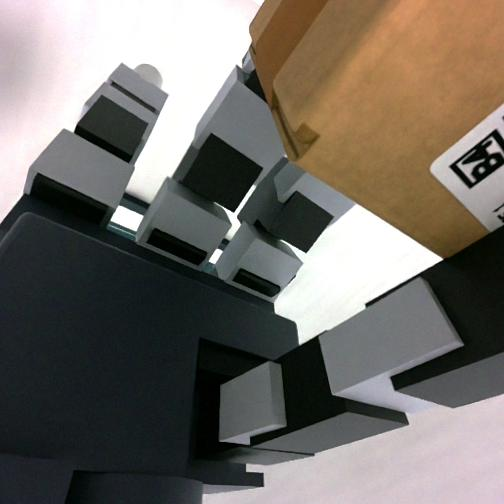

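Scene clock: 2000.47 s.
move: done
base_odometry: x=+0.078 y=+1.037 heading=+0.211
base_tilt: forward=+0.2 right=+0.4
base_status: not commanded
joint_positions: joint_1_rad=-6.293 joint_2_rad=+0.255 joint_3_rad=+3.136 joint_4_rad=-1.453 joint_5_rad=-0.050 joint_6_rad=-0.047 joint_7_rad=-0.003 hand_index_mcp=-0.166 hand_index_abd=-0.001 hand_index_pip=+0.287 hand_index_dip=+0.382 hand_middle_mcp=-0.180 hand_middle_abd=-0.002 hand_middle_pip=+0.282 hand_middle_dip=+0.375 hand_ring_mcp=+0.740 hand_ring_abd=+0.001 hand_ring_pip=+0.580 hand_ring_dip=+0.698 hand_thumb_cmc=-0.565 hand_thumb_axl=+0.669 hand_thumb_mcp=+0.190 hand_thumb_ipl=+0.186 hand_current_limit=+0.600 hand_speed=-0.500
joint_status: all done
hand_state: blocked,goal,blocked,blocked,blocked,goal,blocked,blocked,goal,goal,goal,goal,goal,goal,blocked,goal
index_mcp_current_ma: 311
index_abd_current_ma: 0
index_pip_current_ma: 144
index_dip_current_ma: 58
middle_mcp_current_ma: 338
middle_abd_current_ma: -1
middle_pip_current_ma: 125
middle_dip_current_ma: 40
ring_mcp_current_ma: -14
ring_abd_current_ma: 1
ring_pip_current_ma: 0
ring_dip_current_ma: -1
thumb_cmc_current_ma: 5
thumb_axl_current_ma: -14
thumb_mcp_current_ma: 269
thumb_ipl_current_ma: 37
hand_goal_index_mcp: -0.260
hand_goal_index_abd: 0.000
hand_goal_index_pip: 0.230
hand_goal_index_dip: 0.352
hand_goal_middle_mcp: -0.280
hand_goal_middle_abd: 0.000
hand_goal_middle_pip: 0.230
hand_goal_middle_dip: 0.352
hand_goal_ring_mcp: 0.750
hand_goal_ring_abd: 0.000
hand_goal_ring_pip: 0.580
hand_goal_ring_dip: 0.700
hand_goal_thumb_cmc: -0.570
hand_goal_thumb_axl: 0.678
hand_goal_thumb_mcp: 0.120
hand_goal_thumb_ipl: 0.170
motor_effort: joint_1_rad=+0(1) joint_2_rad=-20(21) joint_3_rad=+1(2) joint_4_rad=+14(15) joint_5_rad=+0(1) joint_6_rad=+7(8) joint_7_rad=+0(0)
hand_pose: x=+0.8169 y=+0.0398 z=+0.9089 quat_wxyz=(-0.468, +0.534, -0.554, +0.435) (m; base frame)
hand_target: x=+0.8219 y=+0.0385 z=+0.8962 quat_wxyz=(-0.478, +0.513, -0.576, +0.420) (m; base frame)
hand_status: not commanded
pictures: none

Scene clock: 2001.20 s.
move: done
base_odometry: x=+0.078 y=+1.037 heading=+0.211
base_tilt: forward=+0.2 right=+0.4
base_status: not commanded
joint_positions: joint_1_rad=-6.293 joint_2_rad=+0.257 joint_3_rad=+3.136 joint_4_rad=-1.454 joint_5_rad=-0.050 joint_6_rad=-0.047 joint_7_rad=-0.003 hand_index_mcp=+0.040 hand_index_abd=-0.001 hand_index_pip=+0.233 hand_index_dip=+0.355 hand_middle_mcp=+0.037 hand_middle_abd=-0.002 hand_middle_pip=+0.225 hand_middle_dip=+0.349 hand_ring_mcp=+0.740 hand_ring_abd=+0.001 hand_ring_pip=+0.580 hand_ring_dip=+0.698 hand_thumb_cmc=-0.568 hand_thumb_axl=+0.676 hand_thumb_mcp=+0.316 hand_thumb_ipl=+0.172 hand_current_limit=+0.600 hand_speed=-0.500
joint_status: all done
hand_state: goal,goal,goal,goal,goal,goal,goal,goal,goal,goal,goal,goal,goal,goal,goal,goal
index_mcp_current_ma: -14
index_abd_current_ma: 0
index_pip_current_ma: 2
index_dip_current_ma: 3
middle_mcp_current_ma: -20
middle_abd_current_ma: -1
middle_pip_current_ma: -5
middle_dip_current_ma: -3
ring_mcp_current_ma: -14
ring_abd_current_ma: 1
ring_pip_current_ma: 0
ring_dip_current_ma: -1
thumb_cmc_current_ma: 1
thumb_axl_current_ma: -2
thumb_mcp_current_ma: -5
thumb_ipl_current_ma: 2
hand_goal_index_mcp: 0.050
hand_goal_index_abd: 0.000
hand_goal_index_pip: 0.230
hand_goal_index_dip: 0.352
hand_goal_middle_mcp: 0.050
hand_goal_middle_abd: 0.000
hand_goal_middle_pip: 0.230
hand_goal_middle_dip: 0.352
hand_goal_ring_mcp: 0.750
hand_goal_ring_abd: 0.000
hand_goal_ring_pip: 0.580
hand_goal_ring_dip: 0.700
hand_goal_thumb_cmc: -0.570
hand_goal_thumb_axl: 0.678
hand_goal_thumb_mcp: 0.320
hand_goal_thumb_ipl: 0.170
motor_effort: joint_1_rad=+0(1) joint_2_rad=-25(26) joint_3_rad=+0(1) joint_4_rad=+17(18) joint_5_rad=+0(1) joint_6_rad=+9(10) joint_7_rad=-1(1)
hand_pose: x=+0.8172 y=+0.0398 z=+0.9062 quat_wxyz=(-0.467, +0.535, -0.555, +0.434) (m; base frame)
hand_target: x=+0.8219 y=+0.0385 z=+0.8962 quat_wxyz=(-0.478, +0.513, -0.576, +0.420) (m; base frame)
hand_status: not commanded
pictures: wrist_camera
Images, in order (width x height): wrist_camera 504x504.

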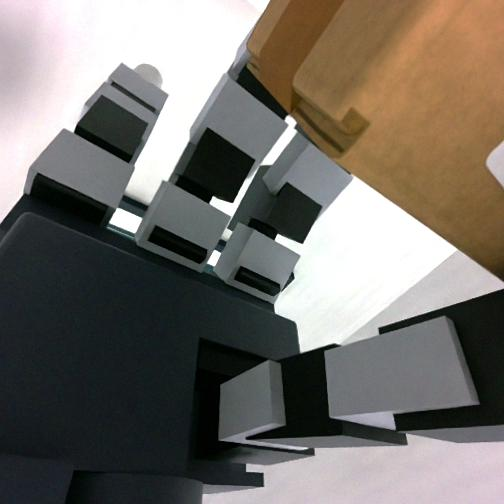

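{"fn": "move", "kwargs": {
  "joints": {"joint_2_rad":0.28,"joint_4_rad":-1.03,"joint_6_rad":-0.50},
  "min_time_s": 4,
  "cameras": ["wrist_camera"]
}}

{"fn": "move", "kwargs": {
  "base": {"translate_m":-0.5},
  "speeds": {"translate_m":0.25}
}}

{"fn": "move", "kwargs": {
  "joints": {"joint_1_rad":-0.1,"joint_2_rad":-1.2,"joint_4_rad":-2.03,"joint_6_rad":-0.35,"joint_7_rad":2.39,"hand_index_mcp":1,"hand_middle_mcp":1,"hand_ring_mcp":1,"hand_index_abd":-0.62,"hand_middle_abd":-0.62,"hand_ring_abd":-0.62,"hand_index_pip":0.58,"hand_middle_pip":0.58,"hand_index_dip":0.7,"hand_middle_dip":0.7,"hand_thumb_cmc":0.71,"hand_thumb_mcp":0.9,"hand_thumb_ipl":0.9},
  "min_time_s": 3,
  "cameras": ["wrist_camera","base_camera"]
}}

Scene clock: 2011.30 s.
move: done
base_odometry: x=+0.078 y=+1.037 heading=+0.211
base_tilt: forward=+0.2 right=+0.5
base_status: not commanded
joint_positions: joint_1_rad=-6.293 joint_2_rad=+0.257 joint_3_rad=+3.136 joint_4_rad=-1.048 joint_5_rad=-0.050 joint_6_rad=-0.457 joint_7_rad=-0.003 hand_index_mcp=+0.040 hand_index_abd=-0.001 hand_index_pip=+0.233 hand_index_dip=+0.355 hand_middle_mcp=+0.038 hand_middle_abd=-0.002 hand_middle_pip=+0.226 hand_middle_dip=+0.349 hand_ring_mcp=+0.740 hand_ring_abd=+0.001 hand_ring_pip=+0.580 hand_ring_dip=+0.698 hand_thumb_cmc=-0.568 hand_thumb_axl=+0.676 hand_thumb_mcp=+0.316 hand_thumb_ipl=+0.172 hand_current_limit=+0.600 hand_speed=-0.500
joint_status: all done
hand_state: goal,goal,goal,goal,goal,goal,goal,goal,goal,goal,goal,goal,goal,goal,goal,goal
index_mcp_current_ma: -14
index_abd_current_ma: 0
index_pip_current_ma: 2
index_dip_current_ma: 3
middle_mcp_current_ma: -18
middle_abd_current_ma: -1
middle_pip_current_ma: -3
middle_dip_current_ma: -2
ring_mcp_current_ma: -14
ring_abd_current_ma: 1
ring_pip_current_ma: 0
ring_dip_current_ma: -1
thumb_cmc_current_ma: 1
thumb_axl_current_ma: -2
thumb_mcp_current_ma: -5
thumb_ipl_current_ma: 2
hand_goal_index_mcp: 0.050
hand_goal_index_abd: 0.000
hand_goal_index_pip: 0.230
hand_goal_index_dip: 0.352
hand_goal_middle_mcp: 0.050
hand_goal_middle_abd: 0.000
hand_goal_middle_pip: 0.230
hand_goal_middle_dip: 0.352
hand_goal_ring_mcp: 0.750
hand_goal_ring_abd: 0.000
hand_goal_ring_pip: 0.580
hand_goal_ring_dip: 0.700
hand_goal_thumb_cmc: -0.570
hand_goal_thumb_axl: 0.678
hand_goal_thumb_mcp: 0.320
hand_goal_thumb_ipl: 0.170
motor_effort: joint_1_rad=+0(1) joint_2_rad=-25(27) joint_3_rad=+0(1) joint_4_rad=+17(19) joint_5_rad=+0(1) joint_6_rad=+9(11) joint_7_rad=-1(1)
hand_pose: x=+0.8082 y=+0.0450 z=+1.0319 quat_wxyz=(-0.470, +0.541, -0.550, +0.429) (m; base frame)
hand_target: x=+0.8114 y=+0.0446 z=+1.0167 quat_wxyz=(-0.469, +0.530, -0.580, +0.402) (m; base frame)
hand_status: not commanded
pictures: wrist_camera
Images, in order (width x height): wrist_camera 504x504.

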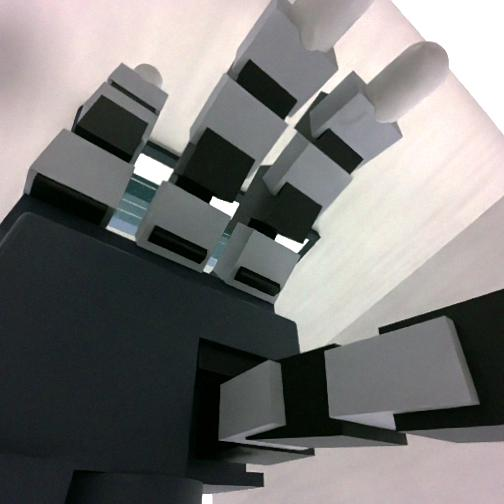

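Scene clock: 2014.20 s.
move: done
base_odometry: x=-0.411 y=+0.932 heading=+0.211
base_tilt: forward=+0.2 right=+0.4
base_status: done
joint_positions: joint_1_rad=-6.293 joint_2_rad=+0.265 joint_3_rad=+3.136 joint_4_rad=-1.046 joint_5_rad=-0.050 joint_6_rad=-0.461 joint_7_rad=-0.003 hand_index_mcp=+0.040 hand_index_abd=-0.001 hand_index_pip=+0.233 hand_index_dip=+0.355 hand_middle_mcp=+0.040 hand_middle_abd=-0.002 hand_middle_pip=+0.227 hand_middle_dip=+0.349 hand_ring_mcp=+0.740 hand_ring_abd=+0.001 hand_ring_pip=+0.580 hand_ring_dip=+0.698 hand_thumb_cmc=-0.569 hand_thumb_axl=+0.676 hand_thumb_mcp=+0.316 hand_thumb_ipl=+0.172 hand_current_limit=+0.600 hand_speed=-0.500
joint_status: not commanded
hand_state: goal,goal,goal,goal,goal,goal,goal,goal,goal,goal,goal,goal,goal,goal,goal,goal
index_mcp_current_ma: -13
index_abd_current_ma: 0
index_pip_current_ma: 2
index_dip_current_ma: 3
middle_mcp_current_ma: -14
middle_abd_current_ma: -1
middle_pip_current_ma: -3
middle_dip_current_ma: -2
ring_mcp_current_ma: -14
ring_abd_current_ma: 1
ring_pip_current_ma: 0
ring_dip_current_ma: -1
thumb_cmc_current_ma: 1
thumb_axl_current_ma: -2
thumb_mcp_current_ma: -4
thumb_ipl_current_ma: 2
hand_goal_index_mcp: 0.050
hand_goal_index_abd: 0.000
hand_goal_index_pip: 0.230
hand_goal_index_dip: 0.352
hand_goal_middle_mcp: 0.050
hand_goal_middle_abd: 0.000
hand_goal_middle_pip: 0.230
hand_goal_middle_dip: 0.352
hand_goal_ring_mcp: 0.750
hand_goal_ring_abd: 0.000
hand_goal_ring_pip: 0.580
hand_goal_ring_dip: 0.700
hand_goal_thumb_cmc: -0.570
hand_goal_thumb_axl: 0.678
hand_goal_thumb_mcp: 0.320
hand_goal_thumb_ipl: 0.170
motor_effort: joint_1_rad=+0(2) joint_2_rad=-26(28) joint_3_rad=+0(1) joint_4_rad=+17(19) joint_5_rad=-1(1) joint_6_rad=+9(10) joint_7_rad=-1(1)
hand_pose: x=+0.8102 y=+0.0447 z=+1.0265 quat_wxyz=(-0.467, +0.543, -0.552, +0.426) (m; base frame)
hand_target: x=+0.8114 y=+0.0446 z=+1.0167 quat_wxyz=(-0.469, +0.530, -0.580, +0.402) (m; base frame)
hand_status: not commanded
pictures: none

Scene clock: 2017.87 s.
move: done
base_odometry: x=-0.411 y=+0.932 heading=+0.211
base_tilt: forward=+0.2 right=+0.5
base_status: not commanded
joint_positions: joint_1_rad=-6.366 joint_2_rad=-1.181 joint_3_rad=+3.136 joint_4_rad=-2.000 joint_5_rad=-0.050 joint_6_rad=-0.396 joint_7_rad=+2.317 hand_index_mcp=+1.000 hand_index_abd=-0.616 hand_index_pip=+0.579 hand_index_dip=+0.697 hand_middle_mcp=+1.000 hand_middle_abd=-0.616 hand_middle_pip=+0.579 hand_middle_dip=+0.697 hand_ring_mcp=+1.000 hand_ring_abd=-0.617 hand_ring_pip=+0.579 hand_ring_dip=+0.698 hand_thumb_cmc=+0.710 hand_thumb_axl=+0.678 hand_thumb_mcp=+0.896 hand_thumb_ipl=+0.897 hand_current_limit=+0.600 hand_speed=-0.500
joint_status: all done
hand_state: goal,goal,goal,goal,goal,goal,goal,goal,goal,goal,goal,goal,goal,goal,goal,goal
index_mcp_current_ma: 0
index_abd_current_ma: 3
index_pip_current_ma: 0
index_dip_current_ma: -2
middle_mcp_current_ma: 0
middle_abd_current_ma: 3
middle_pip_current_ma: 0
middle_dip_current_ma: -2
ring_mcp_current_ma: 0
ring_abd_current_ma: 2
ring_pip_current_ma: 0
ring_dip_current_ma: -1
thumb_cmc_current_ma: 0
thumb_axl_current_ma: 0
thumb_mcp_current_ma: -6
thumb_ipl_current_ma: -3
hand_goal_index_mcp: 1.000
hand_goal_index_abd: -0.620
hand_goal_index_pip: 0.580
hand_goal_index_dip: 0.700
hand_goal_middle_mcp: 1.000
hand_goal_middle_abd: -0.620
hand_goal_middle_pip: 0.580
hand_goal_middle_dip: 0.700
hand_goal_ring_mcp: 1.000
hand_goal_ring_abd: -0.620
hand_goal_ring_pip: 0.580
hand_goal_ring_dip: 0.700
hand_goal_thumb_cmc: 0.710
hand_goal_thumb_axl: 0.678
hand_goal_thumb_mcp: 0.900
hand_goal_thumb_ipl: 0.900
motor_effort: joint_1_rad=+0(1) joint_2_rad=+14(27) joint_3_rad=+2(2) joint_4_rad=+14(19) joint_5_rad=+0(1) joint_6_rad=+9(10) joint_7_rad=-1(2)
hand_pose: x=+0.2361 y=-0.0599 z=+1.1971 quat_wxyz=(+0.244, +0.524, +0.228, +0.784) (m; base frame)
hand_target: x=+0.2285 y=-0.0561 z=+1.2020 quat_wxyz=(+0.270, +0.500, +0.244, +0.786) (m; base frame)
hand_status: not commanded
pictures: base_camera, wrist_camera
Images, in order (width x height): base_camera 644x364, wrist_camera 504x504.

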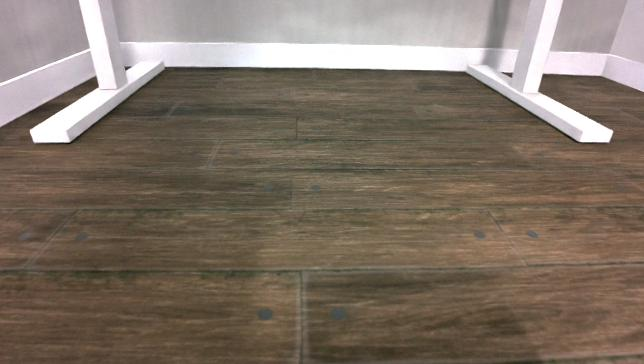

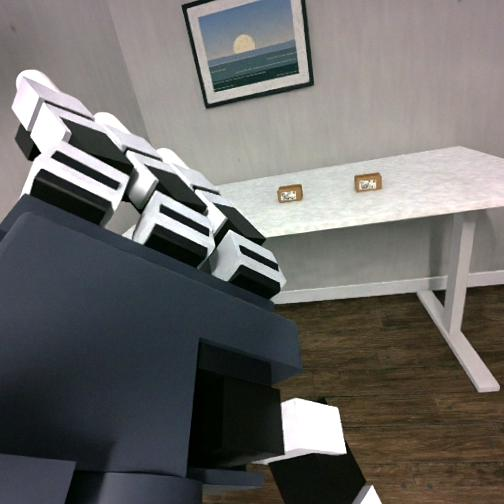

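{"fn": "move", "kwargs": {
  "base": {"translate_m":-0.57,"strafe_m":-0.80},
  "speeds": {"translate_m":0.3}
}}

{"fn": "move", "kwargs": {
  "base": {"rotate_rad":-1.571},
  "speeds": {"rotate_rad":0.7},
  "cameras": ["wrist_camera","base_camera"]
}}

Scene clock: 2025.37 s.
move: done
base_odometry: x=-0.801 y=+0.030 heading=+0.211
base_tilt: forward=+0.2 right=+0.5
base_status: done
joint_positions: joint_1_rad=-6.372 joint_2_rad=-1.182 joint_3_rad=+3.136 joint_4_rad=-2.004 joint_5_rad=-0.050 joint_6_rad=-0.394 joint_7_rad=+2.319 hand_index_mcp=+1.000 hand_index_abd=-0.616 hand_index_pip=+0.579 hand_index_dip=+0.697 hand_middle_mcp=+1.000 hand_middle_abd=-0.616 hand_middle_pip=+0.579 hand_middle_dip=+0.697 hand_ring_mcp=+1.000 hand_ring_abd=-0.617 hand_ring_pip=+0.580 hand_ring_dip=+0.698 hand_thumb_cmc=+0.711 hand_thumb_axl=+0.678 hand_thumb_mcp=+0.896 hand_thumb_ipl=+0.897 hand_current_limit=+0.600 hand_speed=-0.500
joint_status: not commanded
hand_state: goal,goal,goal,goal,goal,goal,goal,goal,goal,goal,goal,goal,goal,goal,goal,goal
index_mcp_current_ma: 0
index_abd_current_ma: 3
index_pip_current_ma: 0
index_dip_current_ma: -2
middle_mcp_current_ma: 0
middle_abd_current_ma: 3
middle_pip_current_ma: 0
middle_dip_current_ma: -2
ring_mcp_current_ma: 0
ring_abd_current_ma: 2
ring_pip_current_ma: 0
ring_dip_current_ma: -1
thumb_cmc_current_ma: 0
thumb_axl_current_ma: 0
thumb_mcp_current_ma: -6
thumb_ipl_current_ma: -3
hand_goal_index_mcp: 1.000
hand_goal_index_abd: -0.620
hand_goal_index_pip: 0.580
hand_goal_index_dip: 0.700
hand_goal_middle_mcp: 1.000
hand_goal_middle_abd: -0.620
hand_goal_middle_pip: 0.580
hand_goal_middle_dip: 0.700
hand_goal_ring_mcp: 1.000
hand_goal_ring_abd: -0.620
hand_goal_ring_pip: 0.580
hand_goal_ring_dip: 0.700
hand_goal_thumb_cmc: 0.710
hand_goal_thumb_axl: 0.678
hand_goal_thumb_mcp: 0.900
hand_goal_thumb_ipl: 0.900
motor_effort: joint_1_rad=+0(1) joint_2_rad=+14(16) joint_3_rad=+1(3) joint_4_rad=+14(15) joint_5_rad=+0(1) joint_6_rad=+9(10) joint_7_rad=-1(1)
hand_pose: x=+0.2365 y=-0.0592 z=+1.1963 quat_wxyz=(+0.243, +0.523, +0.230, +0.784) (m; base frame)
hand_target: x=+0.2285 y=-0.0561 z=+1.2020 quat_wxyz=(+0.270, +0.500, +0.244, +0.786) (m; base frame)
hand_status: not commanded
pictures: none

Scene clock: 2028.37 s.
move: done
base_odometry: x=-0.801 y=+0.030 heading=-1.359
base_tilt: forward=+0.1 right=+0.5
base_status: done
joint_positions: joint_1_rad=-6.373 joint_2_rad=-1.182 joint_3_rad=+3.136 joint_4_rad=-2.004 joint_5_rad=-0.050 joint_6_rad=-0.394 joint_7_rad=+2.319 hand_index_mcp=+1.000 hand_index_abd=-0.616 hand_index_pip=+0.579 hand_index_dip=+0.697 hand_middle_mcp=+1.000 hand_middle_abd=-0.616 hand_middle_pip=+0.579 hand_middle_dip=+0.697 hand_ring_mcp=+1.000 hand_ring_abd=-0.617 hand_ring_pip=+0.580 hand_ring_dip=+0.698 hand_thumb_cmc=+0.711 hand_thumb_axl=+0.678 hand_thumb_mcp=+0.896 hand_thumb_ipl=+0.897 hand_current_limit=+0.600 hand_speed=-0.500
joint_status: not commanded
hand_state: goal,goal,goal,goal,goal,goal,goal,goal,goal,goal,goal,goal,goal,goal,goal,goal
index_mcp_current_ma: 0
index_abd_current_ma: 3
index_pip_current_ma: 0
index_dip_current_ma: -2
middle_mcp_current_ma: 0
middle_abd_current_ma: 3
middle_pip_current_ma: 0
middle_dip_current_ma: -2
ring_mcp_current_ma: 0
ring_abd_current_ma: 2
ring_pip_current_ma: 0
ring_dip_current_ma: -1
thumb_cmc_current_ma: 0
thumb_axl_current_ma: 0
thumb_mcp_current_ma: -6
thumb_ipl_current_ma: -3
hand_goal_index_mcp: 1.000
hand_goal_index_abd: -0.620
hand_goal_index_pip: 0.580
hand_goal_index_dip: 0.700
hand_goal_middle_mcp: 1.000
hand_goal_middle_abd: -0.620
hand_goal_middle_pip: 0.580
hand_goal_middle_dip: 0.700
hand_goal_ring_mcp: 1.000
hand_goal_ring_abd: -0.620
hand_goal_ring_pip: 0.580
hand_goal_ring_dip: 0.700
hand_goal_thumb_cmc: 0.710
hand_goal_thumb_axl: 0.678
hand_goal_thumb_mcp: 0.900
hand_goal_thumb_ipl: 0.900
motor_effort: joint_1_rad=+0(1) joint_2_rad=+14(15) joint_3_rad=+2(2) joint_4_rad=+13(15) joint_5_rad=+0(1) joint_6_rad=+9(10) joint_7_rad=-1(1)
hand_pose: x=+0.2365 y=-0.0592 z=+1.1963 quat_wxyz=(+0.243, +0.523, +0.230, +0.784) (m; base frame)
hand_target: x=+0.2285 y=-0.0561 z=+1.2020 quat_wxyz=(+0.270, +0.500, +0.244, +0.786) (m; base frame)
hand_status: not commanded
pictures: base_camera, wrist_camera
Images, in order (width x height): base_camera 644x364, wrist_camera 504x504.

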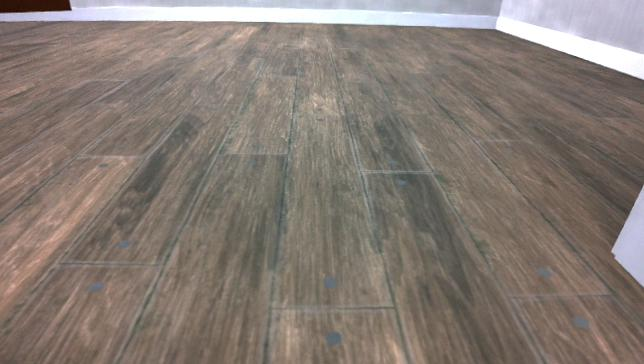

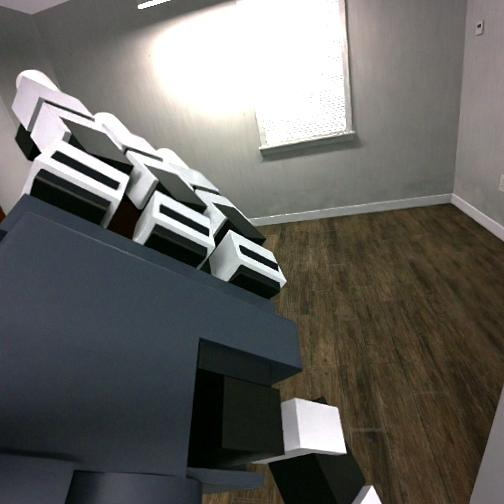

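{"fn": "move", "kwargs": {
  "base": {"translate_m":1.88},
  "speeds": {"translate_m":0.3},
  "cameras": ["base_camera"]
}}

{"fn": "move", "kwargs": {
  "base": {"rotate_rad":1.605},
  "speeds": {"rotate_rad":0.7},
  "cameras": ["wrist_camera","base_camera"]
}}

Scene clock: 2087.23 s.
move: done
base_odometry: x=-0.406 y=-1.808 heading=-1.360
base_tilt: forward=+0.2 right=+0.5
base_status: done
joint_positions: joint_1_rad=-6.373 joint_2_rad=-1.185 joint_3_rad=+3.136 joint_4_rad=-2.006 joint_5_rad=-0.050 joint_6_rad=-0.393 joint_7_rad=+2.319 hand_index_mcp=+1.000 hand_index_abd=-0.616 hand_index_pip=+0.579 hand_index_dip=+0.697 hand_middle_mcp=+1.000 hand_middle_abd=-0.616 hand_middle_pip=+0.579 hand_middle_dip=+0.697 hand_ring_mcp=+1.000 hand_ring_abd=-0.617 hand_ring_pip=+0.580 hand_ring_dip=+0.698 hand_thumb_cmc=+0.711 hand_thumb_axl=+0.678 hand_thumb_mcp=+0.896 hand_thumb_ipl=+0.897 hand_current_limit=+0.600 hand_speed=-0.500
joint_status: not commanded
hand_state: goal,goal,goal,goal,goal,goal,goal,goal,goal,goal,goal,goal,goal,goal,goal,goal
index_mcp_current_ma: 0
index_abd_current_ma: 3
index_pip_current_ma: 0
index_dip_current_ma: -2
middle_mcp_current_ma: 0
middle_abd_current_ma: 3
middle_pip_current_ma: 0
middle_dip_current_ma: -2
ring_mcp_current_ma: 0
ring_abd_current_ma: 2
ring_pip_current_ma: 0
ring_dip_current_ma: -1
thumb_cmc_current_ma: 0
thumb_axl_current_ma: 0
thumb_mcp_current_ma: -6
thumb_ipl_current_ma: -3
hand_goal_index_mcp: 1.000
hand_goal_index_abd: -0.620
hand_goal_index_pip: 0.580
hand_goal_index_dip: 0.700
hand_goal_middle_mcp: 1.000
hand_goal_middle_abd: -0.620
hand_goal_middle_pip: 0.580
hand_goal_middle_dip: 0.700
hand_goal_ring_mcp: 1.000
hand_goal_ring_abd: -0.620
hand_goal_ring_pip: 0.580
hand_goal_ring_dip: 0.700
hand_goal_thumb_cmc: 0.710
hand_goal_thumb_axl: 0.678
hand_goal_thumb_mcp: 0.900
hand_goal_thumb_ipl: 0.900
motor_effort: joint_1_rad=+0(1) joint_2_rad=+15(17) joint_3_rad=+2(2) joint_4_rad=+13(15) joint_5_rad=+0(1) joint_6_rad=+9(10) joint_7_rad=-1(1)
hand_pose: x=+0.2357 y=-0.0592 z=+1.1958 quat_wxyz=(+0.243, +0.522, +0.230, +0.785) (m; base frame)
hand_target: x=+0.2285 y=-0.0561 z=+1.2020 quat_wxyz=(+0.270, +0.500, +0.244, +0.786) (m; base frame)
hand_status: not commanded
pictures: base_camera
Images, in order (width x height): base_camera 644x364.

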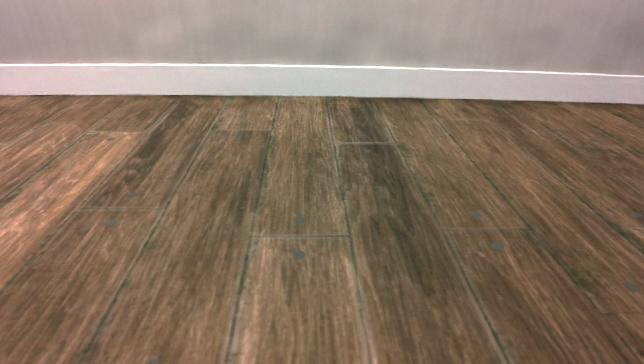

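Scene clock: 2090.27 s.
move: done
base_odometry: x=-0.406 y=-1.808 heading=+0.245
base_tilt: forward=+0.1 right=+0.4
base_status: done
joint_positions: joint_1_rad=-6.373 joint_2_rad=-1.185 joint_3_rad=+3.136 joint_4_rad=-2.006 joint_5_rad=-0.050 joint_6_rad=-0.393 joint_7_rad=+2.319 hand_index_mcp=+1.000 hand_index_abd=-0.616 hand_index_pip=+0.579 hand_index_dip=+0.697 hand_middle_mcp=+1.000 hand_middle_abd=-0.616 hand_middle_pip=+0.579 hand_middle_dip=+0.697 hand_ring_mcp=+1.000 hand_ring_abd=-0.617 hand_ring_pip=+0.580 hand_ring_dip=+0.698 hand_thumb_cmc=+0.711 hand_thumb_axl=+0.678 hand_thumb_mcp=+0.896 hand_thumb_ipl=+0.897 hand_current_limit=+0.600 hand_speed=-0.500
joint_status: not commanded
hand_state: goal,goal,goal,goal,goal,goal,goal,goal,goal,goal,goal,goal,goal,goal,goal,goal
index_mcp_current_ma: 0
index_abd_current_ma: 3
index_pip_current_ma: 0
index_dip_current_ma: -2
middle_mcp_current_ma: 0
middle_abd_current_ma: 3
middle_pip_current_ma: 0
middle_dip_current_ma: -2
ring_mcp_current_ma: 0
ring_abd_current_ma: 2
ring_pip_current_ma: 0
ring_dip_current_ma: -1
thumb_cmc_current_ma: 0
thumb_axl_current_ma: 0
thumb_mcp_current_ma: -6
thumb_ipl_current_ma: -3
hand_goal_index_mcp: 1.000
hand_goal_index_abd: -0.620
hand_goal_index_pip: 0.580
hand_goal_index_dip: 0.700
hand_goal_middle_mcp: 1.000
hand_goal_middle_abd: -0.620
hand_goal_middle_pip: 0.580
hand_goal_middle_dip: 0.700
hand_goal_ring_mcp: 1.000
hand_goal_ring_abd: -0.620
hand_goal_ring_pip: 0.580
hand_goal_ring_dip: 0.700
hand_goal_thumb_cmc: 0.710
hand_goal_thumb_axl: 0.678
hand_goal_thumb_mcp: 0.900
hand_goal_thumb_ipl: 0.900
motor_effort: joint_1_rad=+0(1) joint_2_rad=+14(15) joint_3_rad=+1(3) joint_4_rad=+14(15) joint_5_rad=+0(1) joint_6_rad=+9(10) joint_7_rad=-1(1)
hand_pose: x=+0.2357 y=-0.0592 z=+1.1958 quat_wxyz=(+0.243, +0.522, +0.230, +0.785) (m; base frame)
hand_target: x=+0.2285 y=-0.0561 z=+1.2020 quat_wxyz=(+0.270, +0.500, +0.244, +0.786) (m; base frame)
hand_status: not commanded
pictures: base_camera, wrist_camera
Images, in order (width x height): base_camera 644x364, wrist_camera 504x504.

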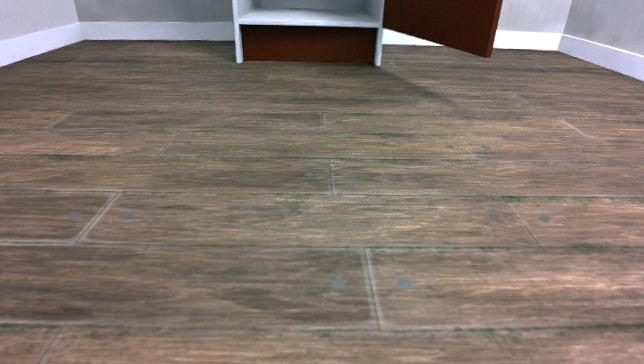

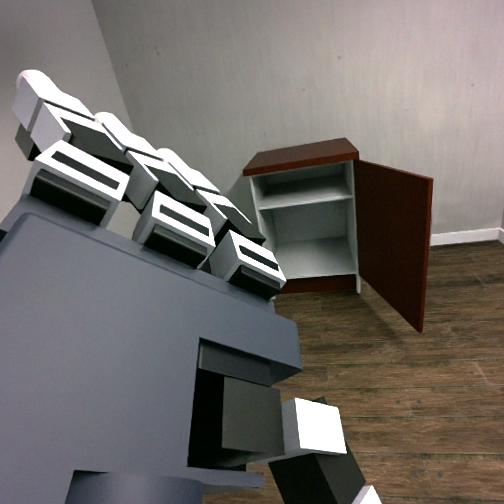

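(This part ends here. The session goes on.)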